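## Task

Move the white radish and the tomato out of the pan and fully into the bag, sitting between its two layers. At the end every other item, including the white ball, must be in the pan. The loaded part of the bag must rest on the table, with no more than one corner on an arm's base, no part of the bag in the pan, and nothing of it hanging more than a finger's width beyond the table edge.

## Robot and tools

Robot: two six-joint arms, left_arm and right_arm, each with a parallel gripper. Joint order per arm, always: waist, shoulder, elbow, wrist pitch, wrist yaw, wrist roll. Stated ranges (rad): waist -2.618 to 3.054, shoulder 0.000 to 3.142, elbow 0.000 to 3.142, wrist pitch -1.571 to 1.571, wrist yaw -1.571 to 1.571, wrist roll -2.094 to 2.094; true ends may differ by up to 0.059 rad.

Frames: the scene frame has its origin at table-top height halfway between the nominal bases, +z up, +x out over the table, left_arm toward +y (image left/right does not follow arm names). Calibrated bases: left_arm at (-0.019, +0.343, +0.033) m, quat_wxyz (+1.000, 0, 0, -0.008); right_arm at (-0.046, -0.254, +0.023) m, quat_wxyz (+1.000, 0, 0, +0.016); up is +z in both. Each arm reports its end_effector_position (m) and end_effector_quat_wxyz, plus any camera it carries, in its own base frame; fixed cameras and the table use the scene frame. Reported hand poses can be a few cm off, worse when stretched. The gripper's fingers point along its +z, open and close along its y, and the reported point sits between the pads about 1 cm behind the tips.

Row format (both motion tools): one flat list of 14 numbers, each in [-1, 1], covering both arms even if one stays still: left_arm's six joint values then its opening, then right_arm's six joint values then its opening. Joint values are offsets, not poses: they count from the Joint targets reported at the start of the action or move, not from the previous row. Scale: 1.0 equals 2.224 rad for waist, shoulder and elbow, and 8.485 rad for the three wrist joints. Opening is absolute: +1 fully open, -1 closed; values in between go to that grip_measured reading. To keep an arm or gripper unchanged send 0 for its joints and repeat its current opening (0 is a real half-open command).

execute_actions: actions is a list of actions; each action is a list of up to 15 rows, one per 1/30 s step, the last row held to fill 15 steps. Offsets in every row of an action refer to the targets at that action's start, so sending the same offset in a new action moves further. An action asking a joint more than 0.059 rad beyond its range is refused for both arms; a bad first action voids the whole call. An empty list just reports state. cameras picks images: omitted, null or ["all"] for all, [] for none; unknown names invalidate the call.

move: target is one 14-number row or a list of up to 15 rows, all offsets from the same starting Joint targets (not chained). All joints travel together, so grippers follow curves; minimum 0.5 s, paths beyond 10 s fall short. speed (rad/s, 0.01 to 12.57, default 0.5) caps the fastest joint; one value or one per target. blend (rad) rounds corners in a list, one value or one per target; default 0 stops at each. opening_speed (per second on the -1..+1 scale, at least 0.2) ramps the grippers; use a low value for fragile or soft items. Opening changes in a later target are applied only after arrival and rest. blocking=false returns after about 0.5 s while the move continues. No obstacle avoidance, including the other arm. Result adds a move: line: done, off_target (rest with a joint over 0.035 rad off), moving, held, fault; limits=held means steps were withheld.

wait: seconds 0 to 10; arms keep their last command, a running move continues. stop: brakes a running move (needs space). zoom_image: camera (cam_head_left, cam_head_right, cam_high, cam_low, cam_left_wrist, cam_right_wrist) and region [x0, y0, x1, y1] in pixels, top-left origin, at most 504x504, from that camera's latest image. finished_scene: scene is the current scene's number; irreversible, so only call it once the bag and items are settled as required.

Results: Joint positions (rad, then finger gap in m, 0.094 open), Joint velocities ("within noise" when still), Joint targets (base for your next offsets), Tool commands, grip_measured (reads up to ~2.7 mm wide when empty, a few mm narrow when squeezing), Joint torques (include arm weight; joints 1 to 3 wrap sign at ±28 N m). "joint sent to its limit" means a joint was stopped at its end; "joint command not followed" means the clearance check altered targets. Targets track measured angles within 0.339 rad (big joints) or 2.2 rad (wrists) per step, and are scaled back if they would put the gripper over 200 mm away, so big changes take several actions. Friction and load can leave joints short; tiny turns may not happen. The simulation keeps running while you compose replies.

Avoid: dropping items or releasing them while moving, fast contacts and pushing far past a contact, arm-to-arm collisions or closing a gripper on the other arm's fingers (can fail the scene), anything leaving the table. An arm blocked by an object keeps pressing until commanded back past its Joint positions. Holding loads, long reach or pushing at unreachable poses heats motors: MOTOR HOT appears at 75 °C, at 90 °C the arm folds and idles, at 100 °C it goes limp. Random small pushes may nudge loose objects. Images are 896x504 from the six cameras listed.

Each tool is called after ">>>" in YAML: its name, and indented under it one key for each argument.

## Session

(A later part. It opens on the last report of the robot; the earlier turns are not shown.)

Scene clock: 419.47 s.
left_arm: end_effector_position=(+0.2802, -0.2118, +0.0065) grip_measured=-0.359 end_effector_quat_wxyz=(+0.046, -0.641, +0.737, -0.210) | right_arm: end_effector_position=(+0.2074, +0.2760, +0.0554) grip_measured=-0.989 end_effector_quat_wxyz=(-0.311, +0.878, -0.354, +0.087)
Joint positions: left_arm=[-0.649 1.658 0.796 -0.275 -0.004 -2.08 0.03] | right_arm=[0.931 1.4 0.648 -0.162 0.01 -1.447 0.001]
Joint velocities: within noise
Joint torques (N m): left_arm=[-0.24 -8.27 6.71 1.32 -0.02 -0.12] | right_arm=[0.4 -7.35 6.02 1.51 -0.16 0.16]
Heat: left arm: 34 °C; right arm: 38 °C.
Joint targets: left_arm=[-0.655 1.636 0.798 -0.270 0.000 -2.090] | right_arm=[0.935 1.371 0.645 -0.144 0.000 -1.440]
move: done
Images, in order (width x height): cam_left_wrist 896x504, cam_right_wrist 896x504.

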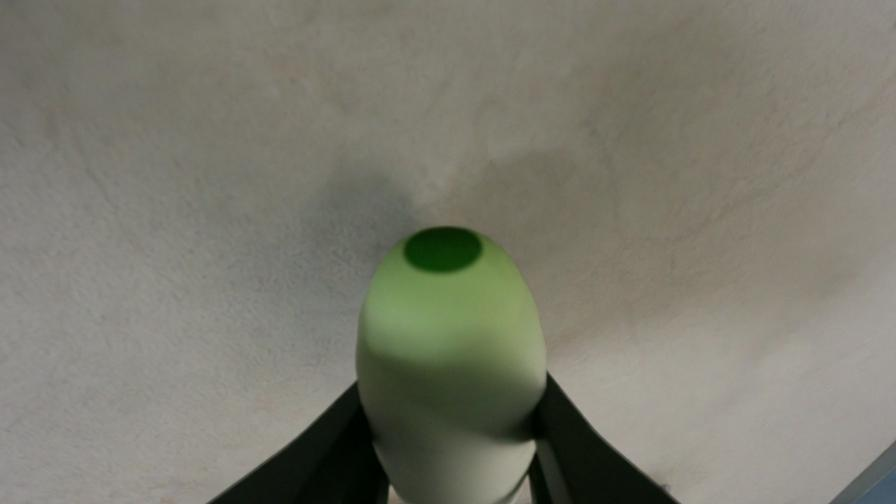

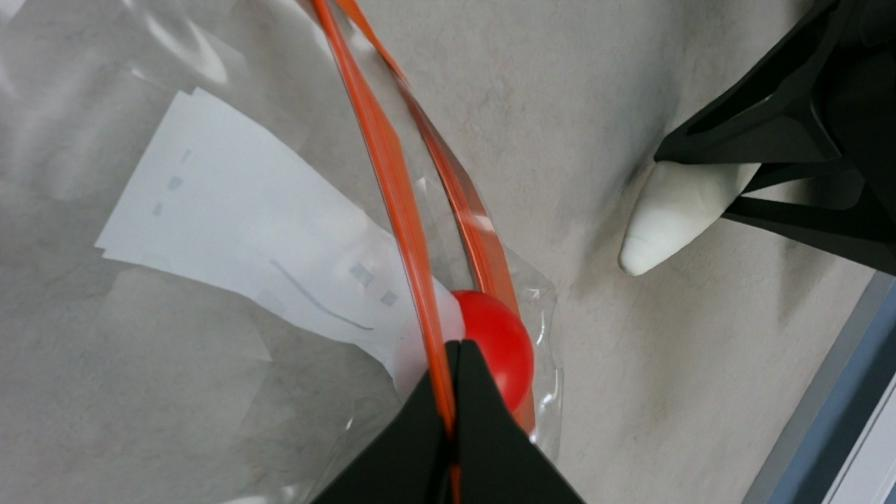

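>>> move:
  target: [-0.0468,0.0594,0.0549,-0.0084,0,0,-0.7,0,0,0,0,0,0,-1]
  speed: 0.3
  cameras: ["cam_left_wrist","cam_right_wrist"]

Scene clock: 422.03 s.
left_arm: end_effector_position=(+0.2679, -0.2517, +0.0006) grip_measured=-0.359 end_effector_quat_wxyz=(+0.031, -0.603, +0.774, -0.192) | right_arm: end_effector_position=(+0.2074, +0.2760, +0.0554) grip_measured=-0.989 end_effector_quat_wxyz=(-0.311, +0.878, -0.354, +0.087)
Joint positions: left_arm=[-0.756 1.753 0.899 -0.327 -0.004 -2.08 0.03] | right_arm=[0.931 1.4 0.648 -0.162 0.01 -1.447 0.001]
Joint velocities: within noise
Joint torques (N m): left_arm=[-0.01 -6.15 8.47 1.02 -0.04 -0.11] | right_arm=[0.42 -7.36 6.04 1.5 -0.16 0.16]
Heat: left arm: 34 °C; right arm: 38 °C.
Joint targets: left_arm=[-0.759 1.768 0.920 -0.341 0.000 -2.090] | right_arm=[0.935 1.371 0.645 -0.144 0.000 -1.440]
move: done
Images, in order (width x height): cam_left_wrist 896x504, cam_right_wrist 896x504.

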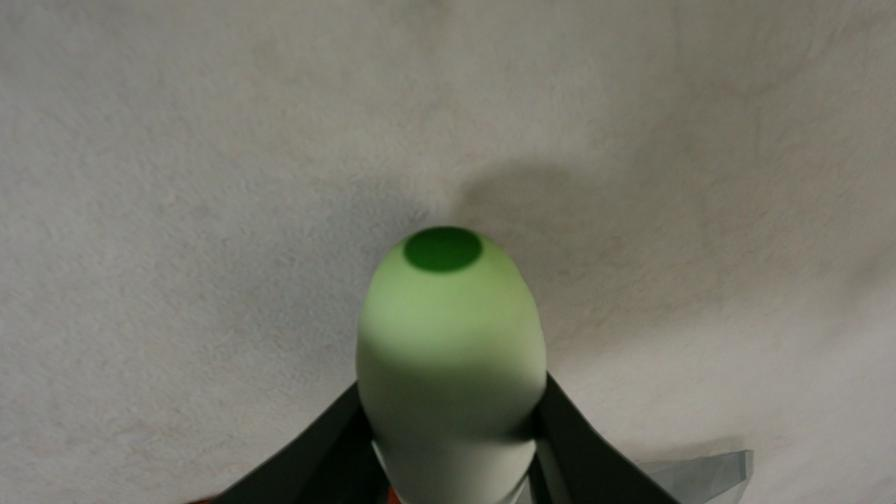

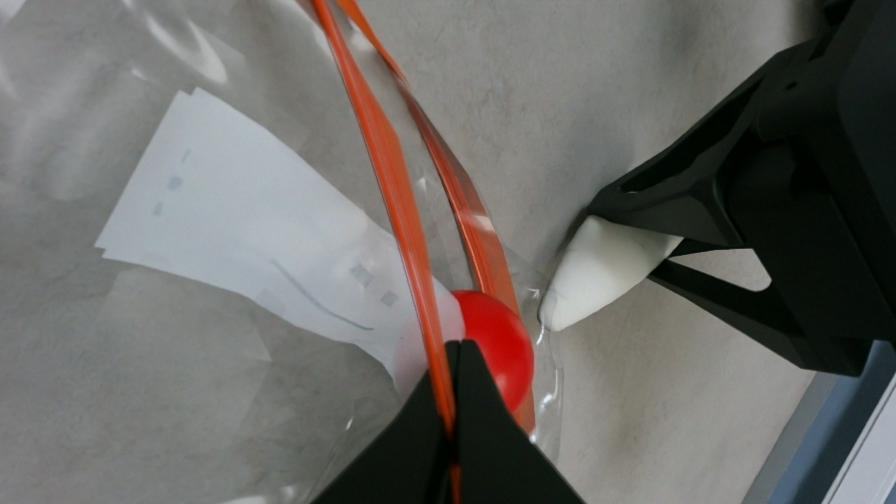

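>>> move:
  target: [-0.0249,0.0203,0.0268,-0.0016,0,0,-0.7,0,0,0,0,0,0,-1]
  speed: 0.25
  cameras: ["cam_left_wrist","cam_right_wrist"]

>>> zoom_image:
  camera: "cam_right_wrist"
  region: [330, 150, 700, 450]

Scene clock: 423.43 s.
left_arm: end_effector_position=(+0.2640, -0.2763, +0.0024) grip_measured=-0.359 end_effector_quat_wxyz=(+0.026, -0.582, +0.789, -0.194) | right_arm: end_effector_position=(+0.2074, +0.2760, +0.0554) grip_measured=-0.989 end_effector_quat_wxyz=(-0.311, +0.878, -0.354, +0.087)
Joint positions: left_arm=[-0.81 1.795 0.959 -0.34 -0.004 -2.08 0.03] | right_arm=[0.931 1.4 0.648 -0.162 0.01 -1.447 0.001]
Joint velocities: within noise
Joint torques (N m): left_arm=[-0.12 -6.37 8.49 1.03 -0.04 -0.11] | right_arm=[0.39 -7.34 6.04 1.5 -0.16 0.16]
Heat: left arm: 34 °C; right arm: 38 °C.
Joint targets: left_arm=[-0.814 1.813 0.979 -0.354 0.000 -2.090] | right_arm=[0.935 1.371 0.645 -0.144 0.000 -1.440]
move: done
Images, in order (width x height): cam_left_wrist 896x504, cam_right_wrist 896x504.

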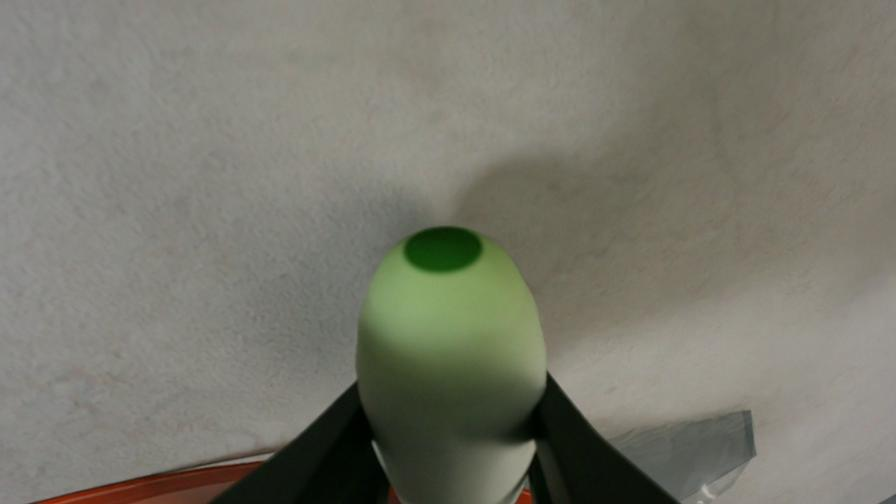

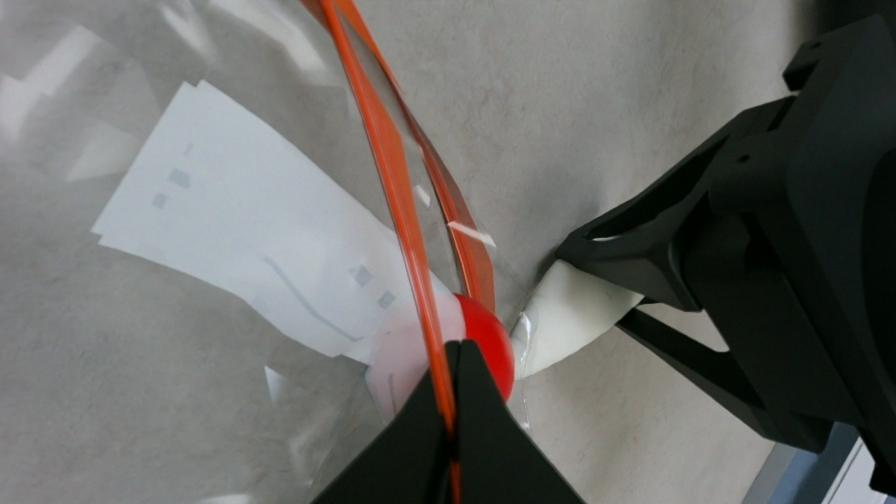

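Scaled by 1.362 from the camera's 896x504 image, which has a finer 1280x720 frame.

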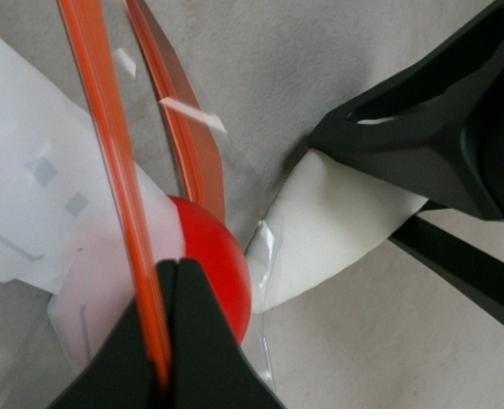

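>>> move:
  target:
    - [0.0594,-0.1035,-0.064,-0.0118,0,0,-0.7,0,0,0,0,0,0,-1]
    - [0.0093,-0.2117,-0.1786,-0.0101,0,0,-0.7,0,-0.0218,0.0289,-0.0133,0,-0.0412,-1]
  speed: 0.35
  cameras: ["cam_left_wrist","cam_right_wrist","cam_head_left"]

>>> zoom_image:
  camera: "cam_head_left"
  region: [280, 220, 520, 420]

Scene clock: 427.93 s.
left_arm: end_effector_position=(+0.1915, -0.1913, +0.0154) grip_measured=-0.359 end_effector_quat_wxyz=(+0.027, -0.592, +0.785, -0.180) | right_arm: end_effector_position=(+0.2038, +0.2711, +0.0697) grip_measured=-0.989 end_effector_quat_wxyz=(-0.286, +0.927, -0.203, +0.135)
Joint positions: left_arm=[-0.787 1.359 0.593 -0.439 -0.004 -2.08 0.03] | right_arm=[0.931 1.349 0.681 -0.258 0.01 -1.783 0.001]
Joint velocities: within noise
Joint torques (N m): left_arm=[-0.29 -5.29 5.75 1.11 -0.04 -0.12] | right_arm=[0.39 -6.89 9.24 1.35 -0.17 0.04]
Heat: left arm: 34 °C; right arm: 38 °C.
Joint targets: left_arm=[-0.794 1.342 0.582 -0.440 0.000 -2.090] | right_arm=[0.935 1.322 0.709 -0.257 0.000 -1.790]
move: done
Images, in order (width x height): cam_head_left 896x504, cam_left_wrist 896x504, cam_right_wrist 896x504.

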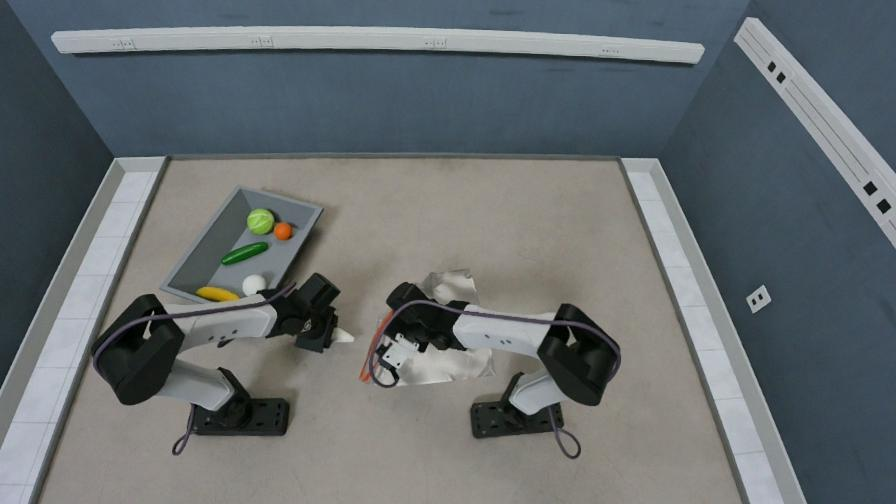

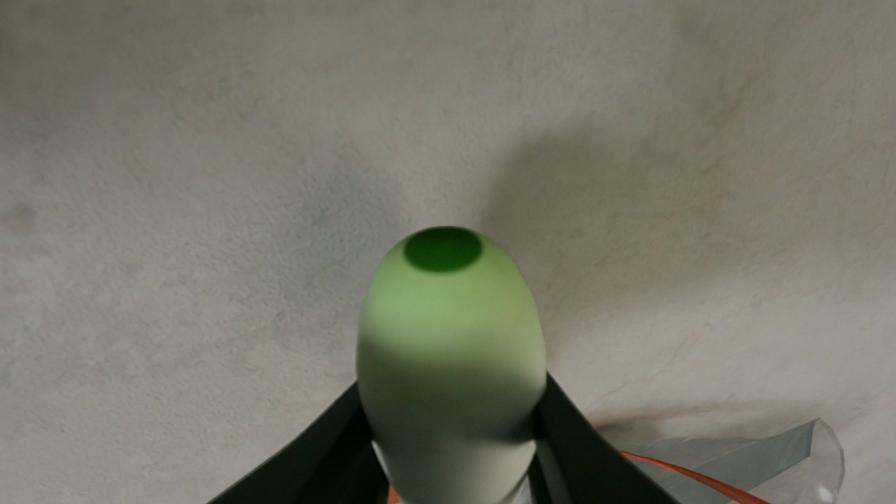

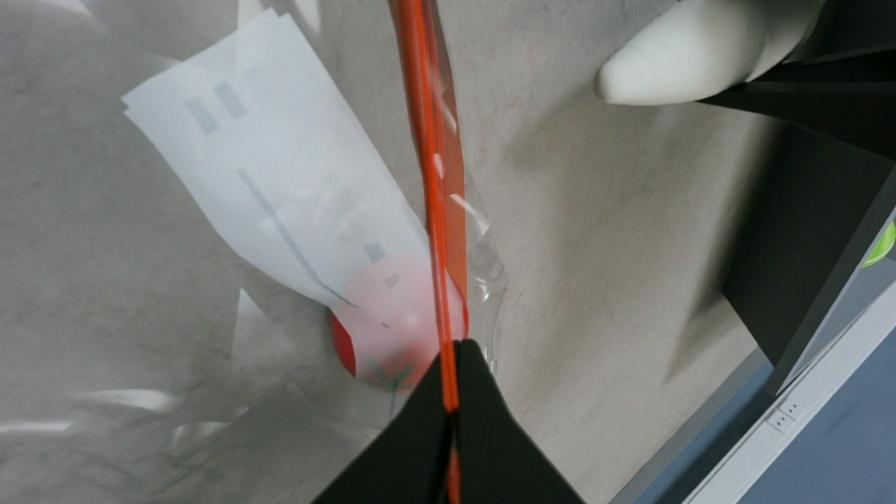

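Scaled by 2.100 from the camera's 896x504 image, which has a finer 1280x720 frame.

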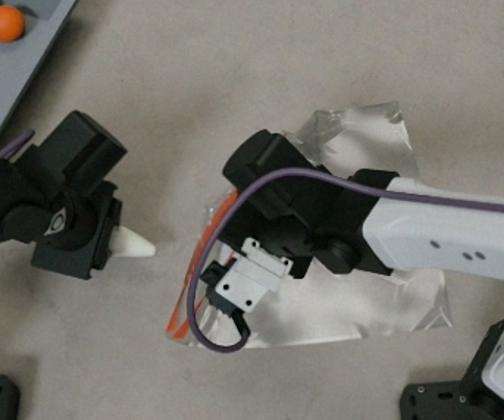

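>>> move:
  target: [-0.0442,0.083,0.0489,0.0097,0,0,-0.7,0,0,0,0,0,0,-1]
  speed: 0.3
  cameras: ["cam_left_wrist","cam_right_wrist"]

>>> zoom_image:
  camera: "cam_right_wrist"
  region: [300, 50, 700, 450]

Scene clock: 429.77 s.
left_arm: end_effector_position=(+0.1901, -0.2319, +0.0041) grip_measured=-0.359 end_effector_quat_wxyz=(+0.018, -0.553, +0.814, -0.179) | right_arm: end_effector_position=(+0.2037, +0.2710, +0.0695) grip_measured=-0.989 end_effector_quat_wxyz=(-0.286, +0.927, -0.202, +0.135)
Joint positions: left_arm=[-0.886 1.514 0.671 -0.366 -0.004 -2.08 0.03] | right_arm=[0.931 1.349 0.681 -0.259 0.01 -1.784 0.001]
Joint velocities: within noise
Joint torques (N m): left_arm=[-0.21 -4.15 8.4 1.19 -0.03 -0.12] | right_arm=[0.4 -6.89 9.22 1.3 -0.16 0.03]
Heat: left arm: 34 °C; right arm: 38 °C.
Joint targets: left_arm=[-0.892 1.527 0.691 -0.358 0.000 -2.090] | right_arm=[0.935 1.322 0.709 -0.257 0.000 -1.790]
move: done
Images, in order (width x height): cam_left_wrist 896x504, cam_right_wrist 896x504.

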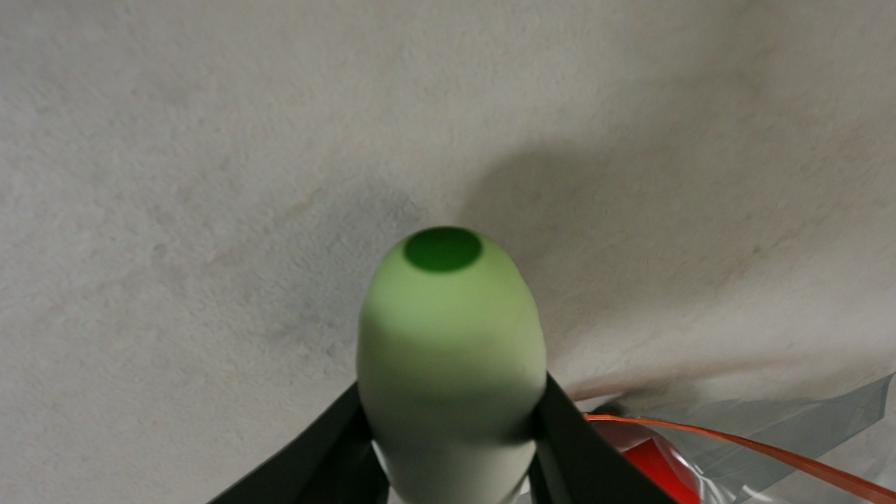

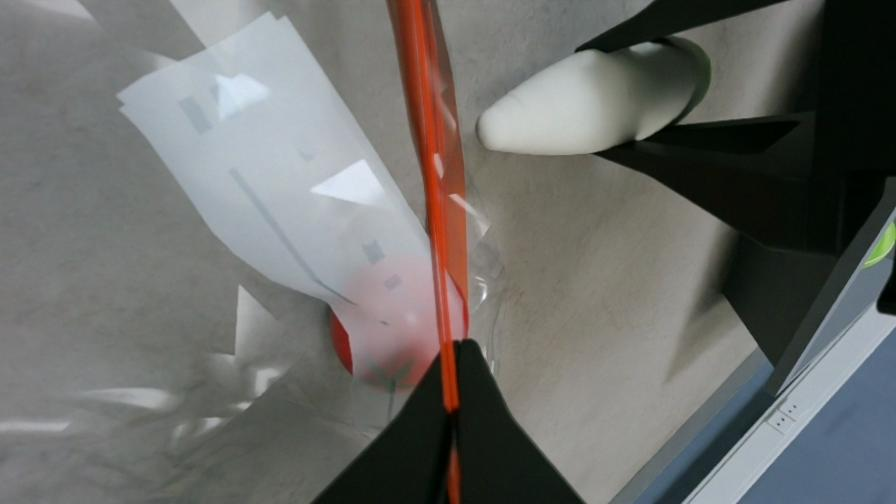

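Scaled by 1.260 from the camera's 896x504 image, which has a finer 1280x720 frame.

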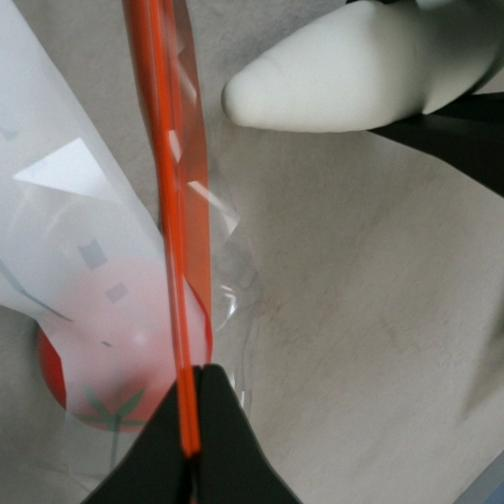

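>>> move:
  target: [-0.0236,0.0355,0.0256,0.0022,0,0,-0.7,0,0,0,0,0,0,-1]
  speed: 0.25
  cameras: ["cam_left_wrist","cam_right_wrist"]

>>> zoom_image:
  camera: "cam_right_wrist"
  region: [300, 50, 700, 450]

Scene clock: 430.97 s.
left_arm: end_effector_position=(+0.1877, -0.2554, +0.0000) grip_measured=-0.359 end_effector_quat_wxyz=(+0.013, -0.531, +0.828, -0.178) | right_arm: end_effector_position=(+0.2037, +0.2710, +0.0695) grip_measured=-0.989 end_effector_quat_wxyz=(-0.286, +0.927, -0.202, +0.135)
Joint positions: left_arm=[-0.939 1.592 0.728 -0.347 -0.004 -2.08 0.03] | right_arm=[0.931 1.349 0.681 -0.259 0.01 -1.784 0.001]
Joint velocities: within noise
Joint torques (N m): left_arm=[-0.2 -4.71 8.31 1.19 -0.03 -0.12] | right_arm=[0.4 -6.9 9.25 1.3 -0.17 0.03]
Heat: left arm: 34 °C; right arm: 38 °C.
Joint targets: left_arm=[-0.944 1.606 0.748 -0.339 0.000 -2.090] | right_arm=[0.935 1.322 0.709 -0.257 0.000 -1.790]
move: done
Images, in order (width x height): cam_left_wrist 896x504, cam_right_wrist 896x504.

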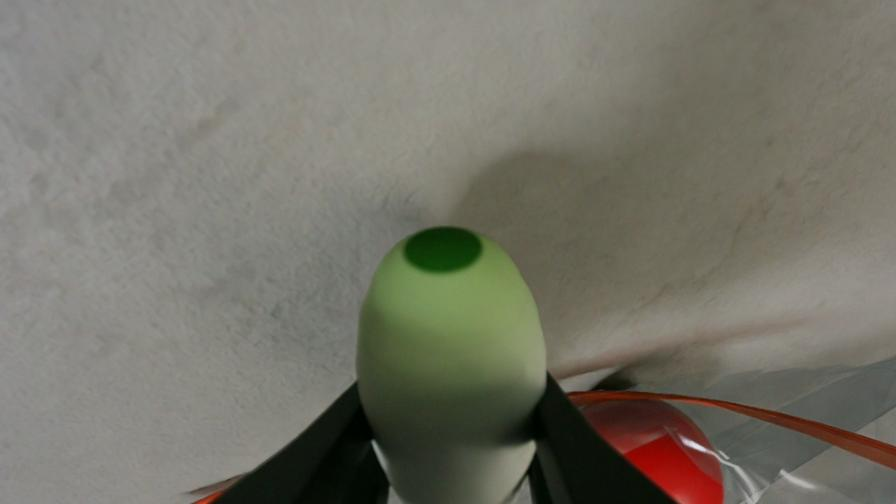

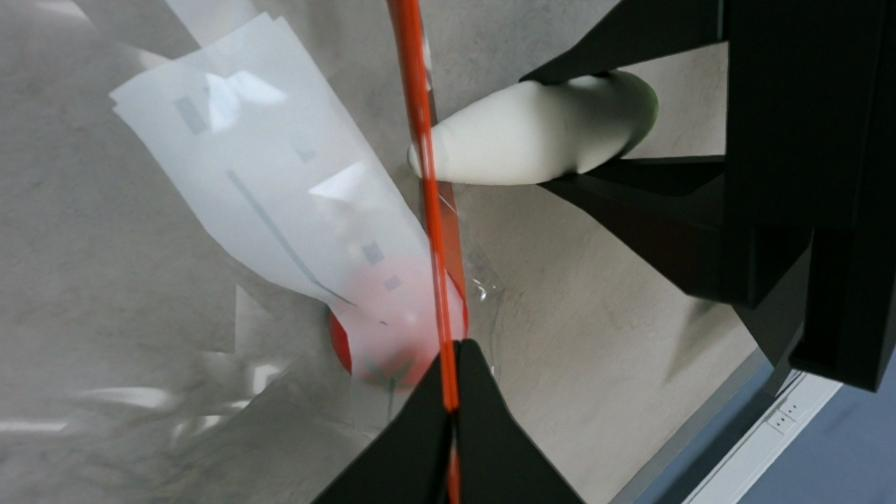

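Scaled by 1.260 from the camera's 896x504 image, which has a finer 1280x720 frame.

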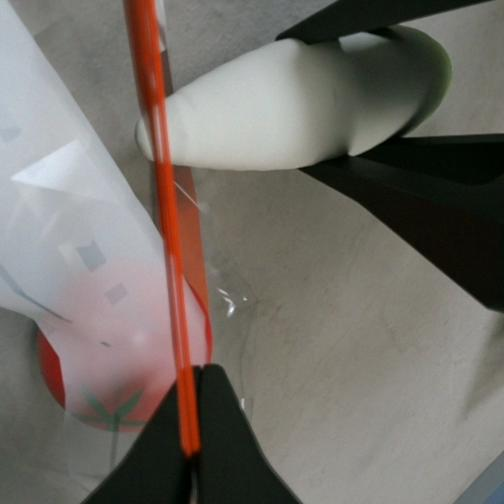

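>>> move:
  target: [-0.03,0.043,0.031,0.0027,0,0,-0.7,0,0,0,0,0,0,-1]
  speed: 0.25
  cameras: ["cam_left_wrist","cam_right_wrist"]

>>> zoom_image:
  camera: "cam_right_wrist"
  region: [300, 50, 700, 450]

Scene clock: 431.83 s.
left_arm: end_effector_position=(+0.1841, -0.2720, -0.0041) grip_measured=-0.359 end_effector_quat_wxyz=(+0.009, -0.516, +0.838, -0.177) | right_arm: end_effector_position=(+0.2037, +0.2710, +0.0695) grip_measured=-0.989 end_effector_quat_wxyz=(-0.286, +0.927, -0.202, +0.135)
Joint positions: left_arm=[-0.978 1.647 0.768 -0.336 -0.003 -2.08 0.03] | right_arm=[0.931 1.349 0.681 -0.259 0.01 -1.784 0.001]
Joint velocities: within noise
Joint torques (N m): left_arm=[0.43 -6.49 6.19 1.07 -0.06 -0.03] | right_arm=[0.4 -6.9 9.26 1.3 -0.17 0.03]
Heat: left arm: 34 °C; right arm: 38 °C.
Joint targets: left_arm=[-0.975 1.645 0.767 -0.339 -0.003 -2.080] | right_arm=[0.935 1.322 0.709 -0.257 0.000 -1.790]
move: held (left_arm; a check stopped the path); limits=held; left_arm: the shoulder is farthest, 0.054 rad from its target
joint command not followed: on one or more control steps a check withheld the commanded joint targets of the left arm, and it was not sent them on those steps.
cause: the commanded joint targets, or the way to them, would bring a part of the robot too close to another arm (this arm's wrist (the part past the wrist pitch) and the right arm's gripper housing, along the way the arms are being sent, or toward where that arm still pushes).
Images, in order (width x height): cam_left_wrist 896x504, cam_right_wrist 896x504.

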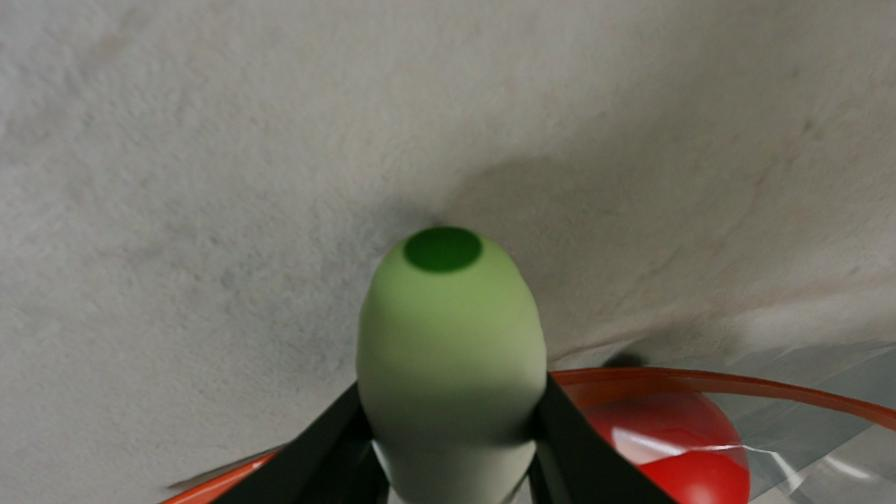

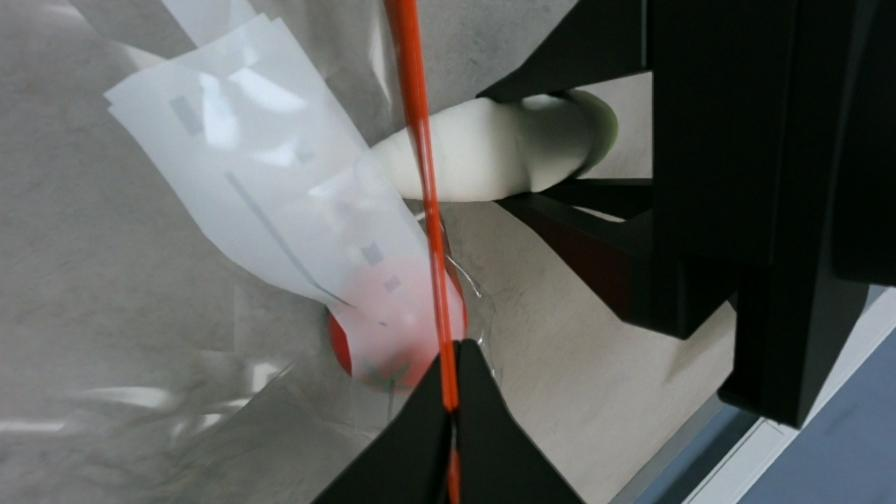

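Scaled by 1.260 from the camera's 896x504 image, which has a finer 1280x720 frame.

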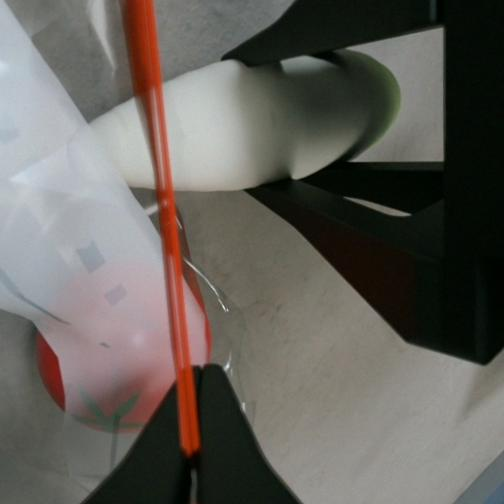

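>>> move:
  target:
    - [0.0,0.006,-0.005,0,0,0,-0.7,0,0,0,0,0,0,-1]
    - [0.0,0.006,-0.005,0,0,0,0.1,0,0,0,0,0,0,-1]
  speed: 0.2
  opening_speed: 0.5
  cameras: ["cam_left_wrist","cam_right_wrist"]

Scene clock: 434.60 s.
left_arm: end_effector_position=(+0.1841, -0.2720, -0.0041) grip_measured=+0.098 end_effector_quat_wxyz=(+0.009, -0.516, +0.838, -0.177) | right_arm: end_effector_position=(+0.2037, +0.2710, +0.0695) grip_measured=-0.989 end_effector_quat_wxyz=(-0.286, +0.927, -0.202, +0.135)
Joint positions: left_arm=[-0.978 1.647 0.768 -0.336 -0.003 -2.08 0.052] | right_arm=[0.931 1.349 0.681 -0.259 0.01 -1.784 0.001]
Joint velocities: within noise
Joint torques (N m): left_arm=[0.44 -5.44 5.07 1.07 -0.06 -0.02] | right_arm=[0.43 -6.89 9.24 1.3 -0.17 0.02]
Heat: left arm: 34 °C; right arm: 38 °C.
Joint targets: left_arm=[-0.975 1.658 0.756 -0.339 -0.003 -2.080] | right_arm=[0.935 1.322 0.709 -0.257 0.000 -1.790]
move: done
Images, in order (width x height): cam_left_wrist 896x504, cam_right_wrist 896x504.

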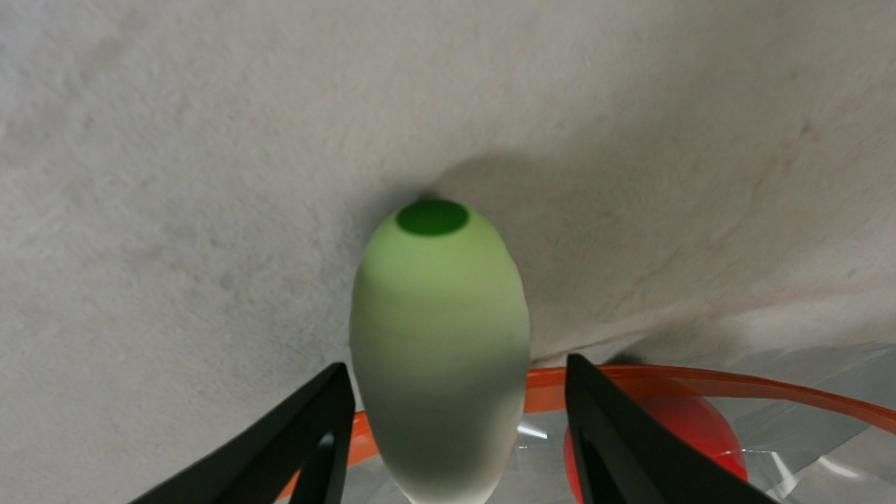

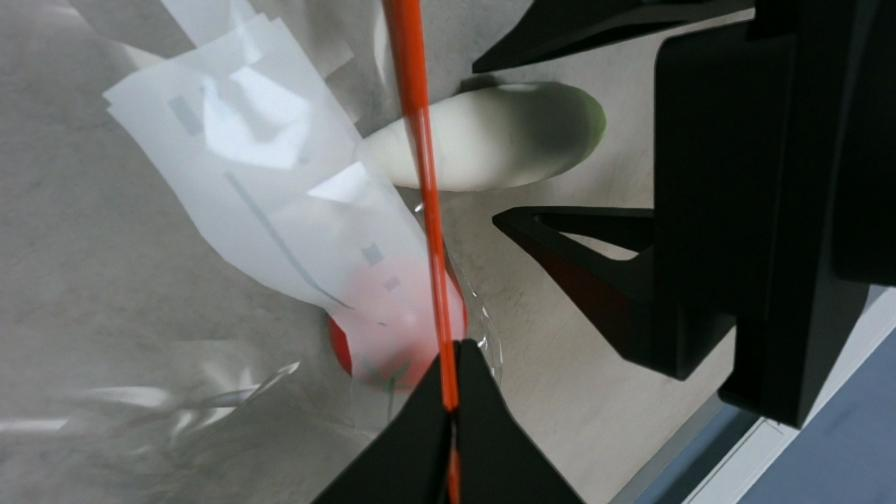

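>>> move:
  target:
    - [0,-0.072,0,0,0,0,0.2,0,0,0,0,0,0,-1]
    - [0.1686,-0.0935,-0.025,0,0,0,0.2,0,0,0,0,0,0,-1]
    - [0.3234,-0.0118,-0.0659,0.0072,0.13,0.2096,-1,0,0,0,0,0,0,-1]
  speed: [0.3,0.5,0.8]
  cameras: ["cam_left_wrist","cam_right_wrist","cam_head_left"]

>>> zoom_image:
  camera: "cam_head_left"
  region: [230, 220, 480, 420]

Scene clock: 440.97 s.
left_arm: end_effector_position=(+0.2109, -0.2138, +0.0559) grip_measured=-0.985 end_effector_quat_wxyz=(-0.028, +0.051, +0.849, -0.525) | right_arm: end_effector_position=(+0.2037, +0.2710, +0.0695) grip_measured=-0.989 end_effector_quat_wxyz=(-0.286, +0.927, -0.202, +0.135)
Joint positions: left_arm=[-0.261 1.618 0.619 -0.286 1.086 -0.314 0.001] | right_arm=[0.931 1.349 0.681 -0.259 0.01 -1.784 0.001]
Joint velocities: within noise
Joint torques (N m): left_arm=[0.68 -4.37 4.63 1.05 0.64 0.12] | right_arm=[0.39 -6.89 9.24 1.3 -0.17 0.03]
Heat: left arm: 34 °C; right arm: 38 °C.
Joint targets: left_arm=[-0.255 1.632 0.609 -0.278 1.100 -0.301] | right_arm=[0.935 1.322 0.709 -0.257 0.000 -1.790]
move: done
Images, in order (width x height): cam_head_left 896x504, cam_left_wrist 896x504, cam_right_wrist 896x504.

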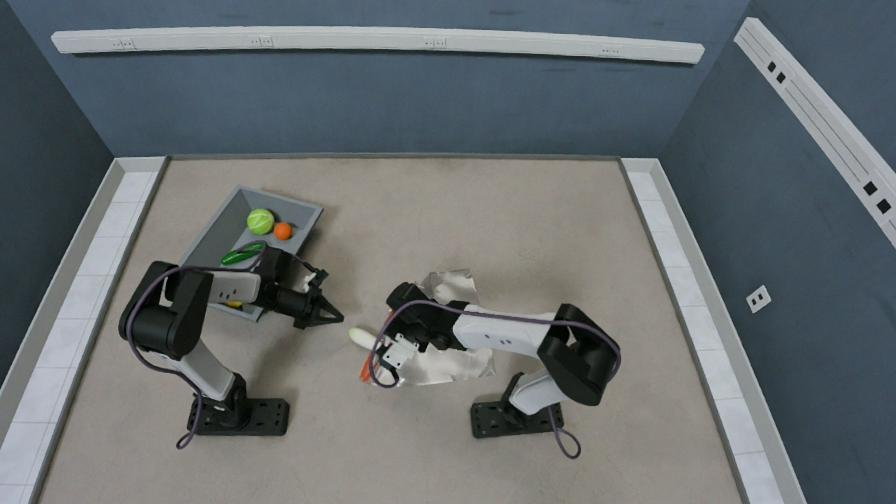

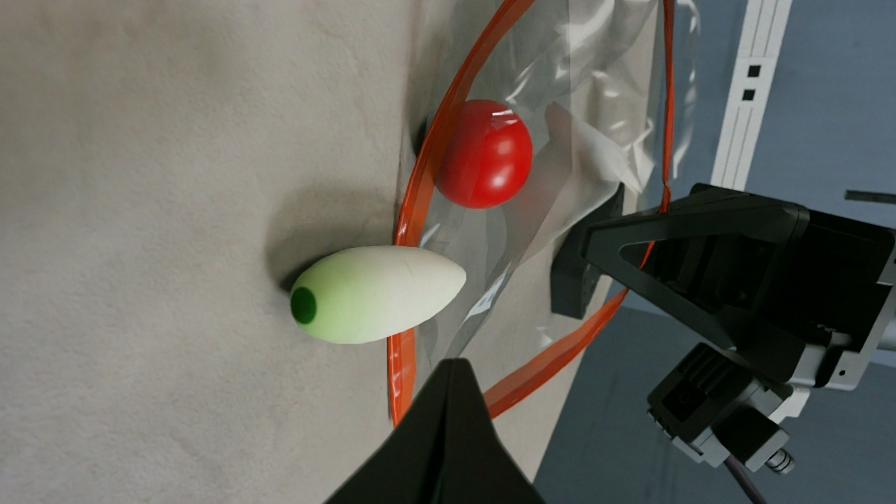

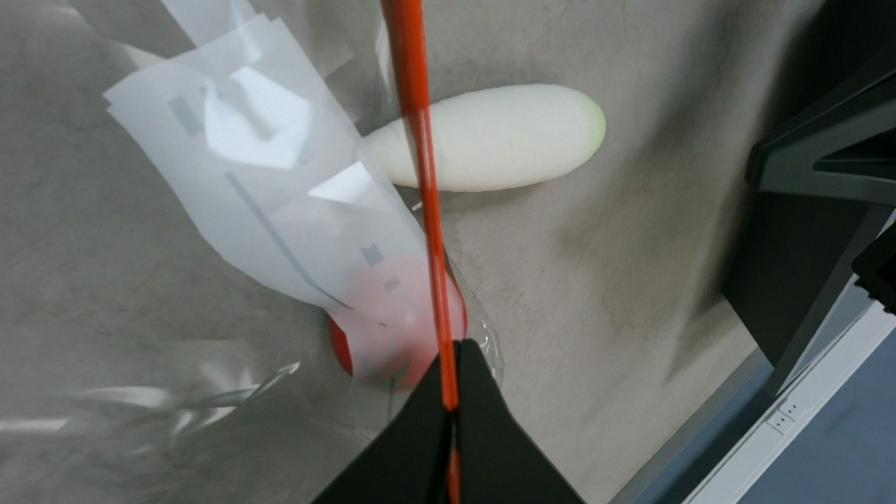

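Scaled by 2.016 from the camera's 896x504 image, which has a finer 1280x720 frame.

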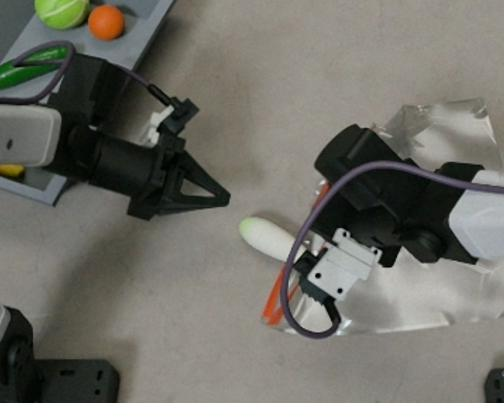

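>>> move:
  target: [-0.0115,0.1073,-0.0497,0.0401,0,0,-1,0,0,0,0,0,0,-1]
  speed: 0.4
  cameras: ["cam_left_wrist","cam_right_wrist"]

Scene clock: 443.37 s.
left_arm: end_effector_position=(+0.1978, -0.2143, -0.0067) grip_measured=-0.985 end_effector_quat_wxyz=(-0.036, +0.056, +0.849, -0.525) | right_arm: end_effector_position=(+0.2037, +0.2710, +0.0695) grip_measured=-0.989 end_effector_quat_wxyz=(-0.286, +0.927, -0.202, +0.135)
Joint positions: left_arm=[-0.276 1.855 0.507 0.054 1.088 -0.313 0.001] | right_arm=[0.931 1.349 0.681 -0.259 0.01 -1.784 0.001]
Joint velocities: within noise
Joint torques (N m): left_arm=[-0.2 -4.75 2.91 1.04 0.62 0.12] | right_arm=[0.4 -6.89 9.22 1.3 -0.16 0.03]
Heat: left arm: 33 °C; right arm: 38 °C.
Joint targets: left_arm=[-0.281 1.870 0.498 0.063 1.099 -0.301] | right_arm=[0.935 1.322 0.709 -0.257 0.000 -1.790]
move: done
Images, in order (width x height): cam_left_wrist 896x504, cam_right_wrist 896x504.

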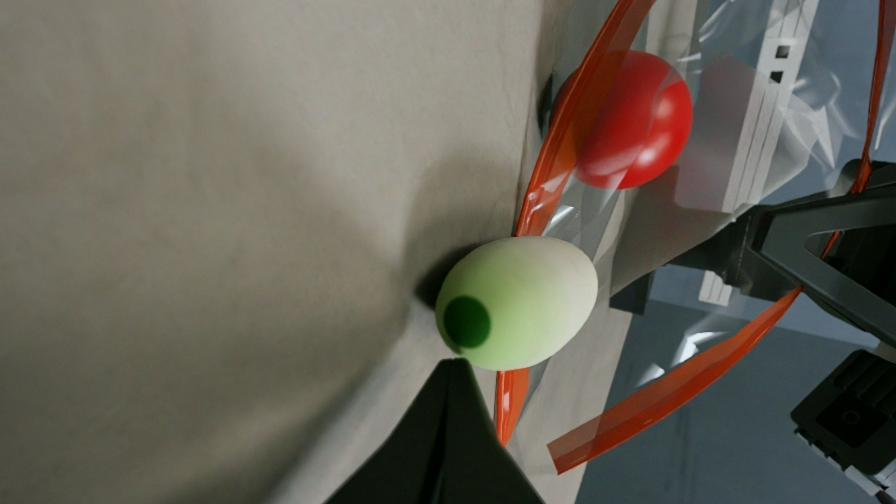

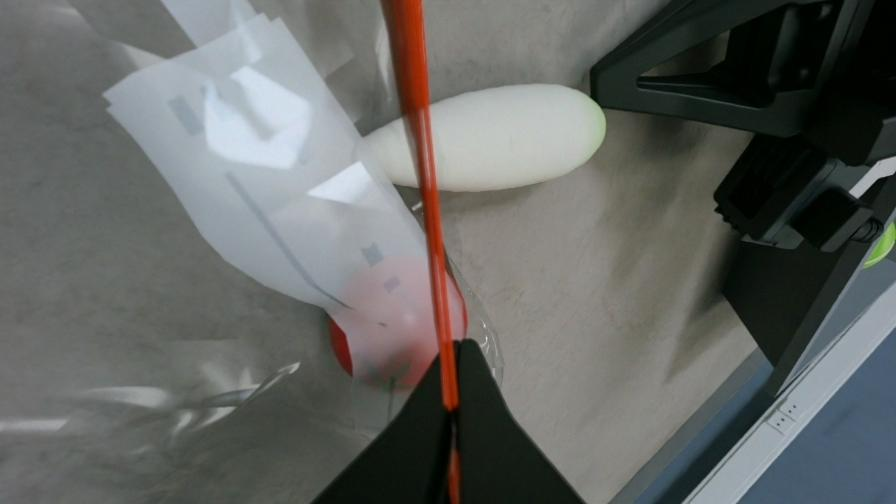

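>>> move:
  target:
    - [0.0165,0.0092,0.0151,-0.0017,0,0,-1,0,0,0,0,0,0,-1]
    - [-0.0683,0.0434,0.0762,-0.0087,0,0,-1,0,0,0,0,0,0,-1]
  speed: 0.25
  cameras: ["cam_left_wrist","cam_right_wrist"]

Scene clock: 445.50 s.
left_arm: end_effector_position=(+0.1953, -0.2567, -0.0084) grip_measured=-0.985 end_effector_quat_wxyz=(-0.075, +0.121, +0.842, -0.521) | right_arm: end_effector_position=(+0.2037, +0.2709, +0.0695) grip_measured=-0.989 end_effector_quat_wxyz=(-0.286, +0.927, -0.202, +0.135)
Joint positions: left_arm=[-0.429 1.95 0.655 0.002 1.089 -0.313 0.001] | right_arm=[0.931 1.349 0.681 -0.259 0.01 -1.784 0.001]
Joint velocities: within noise
Joint torques (N m): left_arm=[-0.1 -5.65 5.41 0.79 0.61 0.13] | right_arm=[0.4 -6.89 9.25 1.3 -0.16 0.03]
Heat: left arm: 33 °C; right arm: 38 °C.
Joint targets: left_arm=[-0.433 1.967 0.668 -0.011 1.099 -0.301] | right_arm=[0.935 1.322 0.709 -0.257 0.000 -1.790]
move: done
Images, in order (width x height): cam_left_wrist 896x504, cam_right_wrist 896x504.

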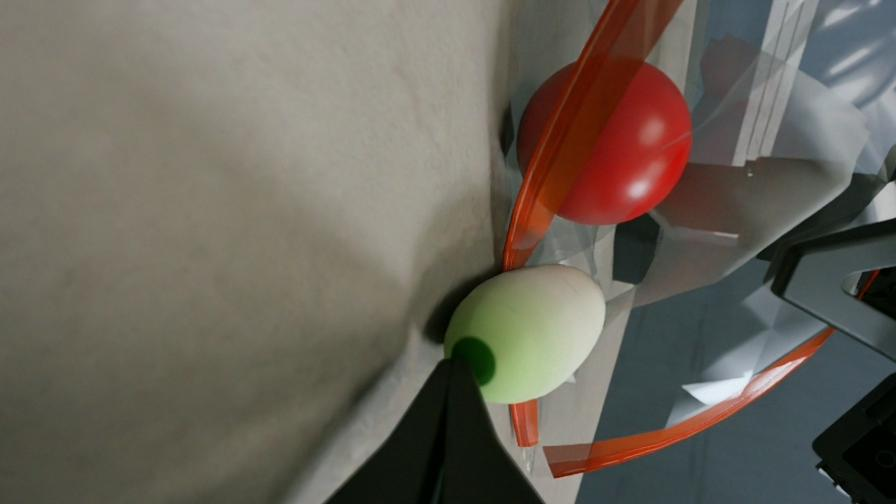

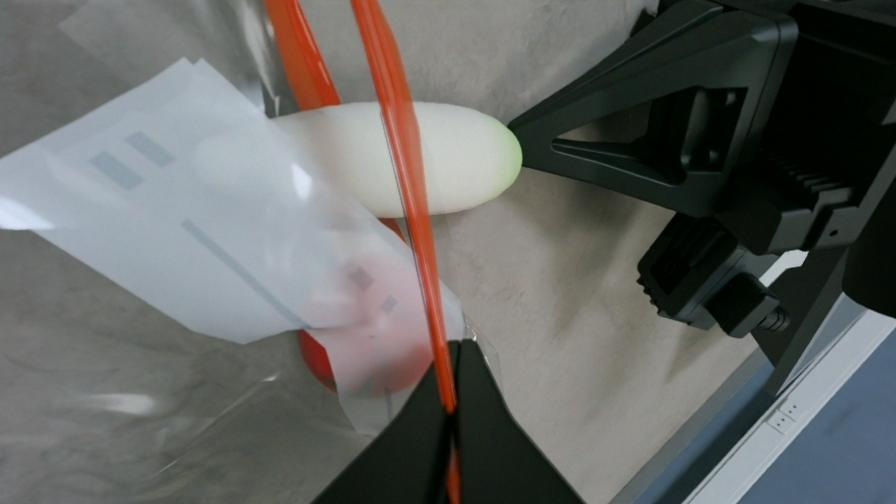

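>>> move:
  target: [-0.0706,0.0283,0.0508,-0.0059,0,0,-1,0,0,0,0,0,0,-1]
  speed: 0.25
  cameras: ["cam_head_left","cam_right_wrist","cam_left_wrist"]

Scene clock: 447.80 s.
left_arm: end_effector_position=(+0.1741, -0.2985, -0.0083) grip_measured=-0.985 end_effector_quat_wxyz=(-0.116, +0.187, +0.829, -0.514) | right_arm: end_effector_position=(+0.2036, +0.2708, +0.0694) grip_measured=-0.989 end_effector_quat_wxyz=(-0.285, +0.927, -0.202, +0.135)
Joint positions: left_arm=[-0.586 2.012 0.767 -0.048 1.089 -0.313 0.001] | right_arm=[0.931 1.349 0.681 -0.26 0.01 -1.784 0.001]
Joint velocities: within noise
Joint torques (N m): left_arm=[-0.06 -6.37 5.78 0.79 0.61 0.12] | right_arm=[0.4 -6.89 9.22 1.32 -0.16 0.03]
Heat: left arm: 33 °C; right arm: 38 °C.
Joint targets: left_arm=[-0.590 2.030 0.781 -0.061 1.100 -0.301] | right_arm=[0.935 1.322 0.709 -0.257 0.000 -1.790]
move: done
Images, in order (width x height): cam_head_left 896x504, cam_left_wrist 896x504, cam_right_wrist 896x504.

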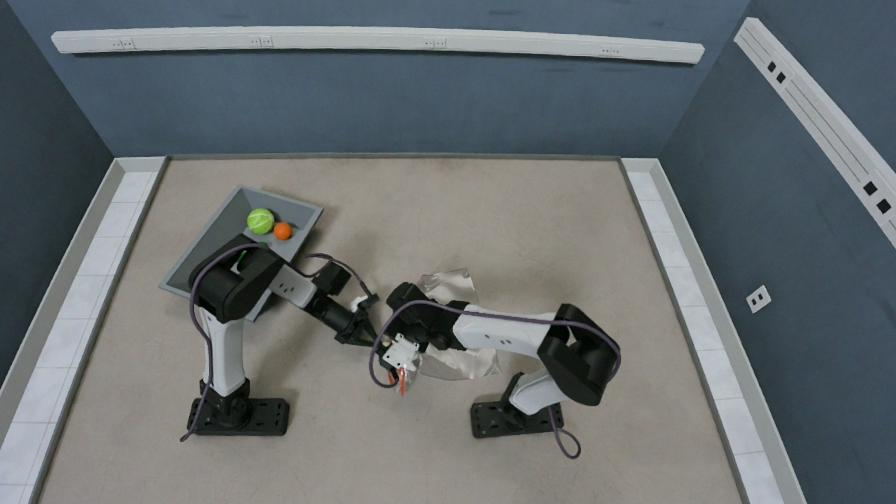

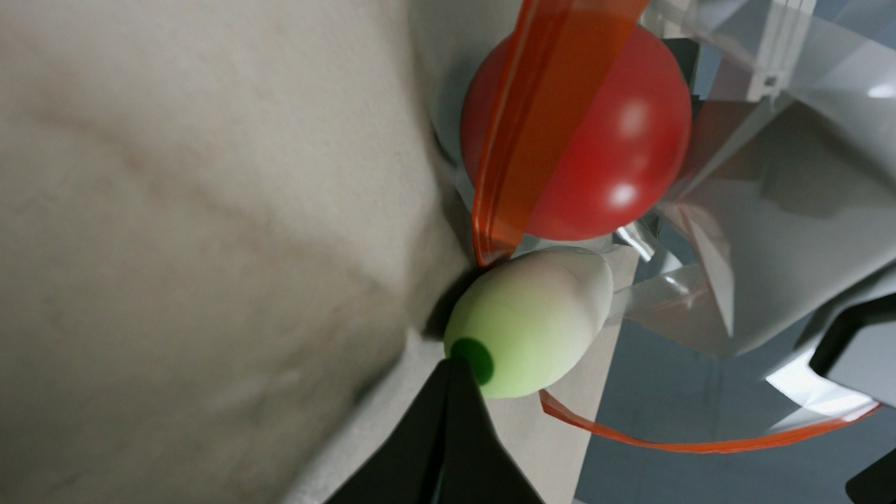

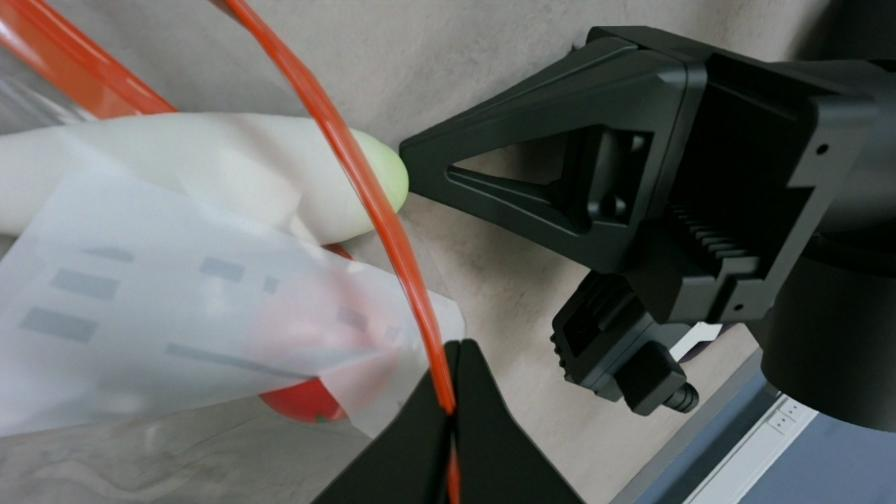

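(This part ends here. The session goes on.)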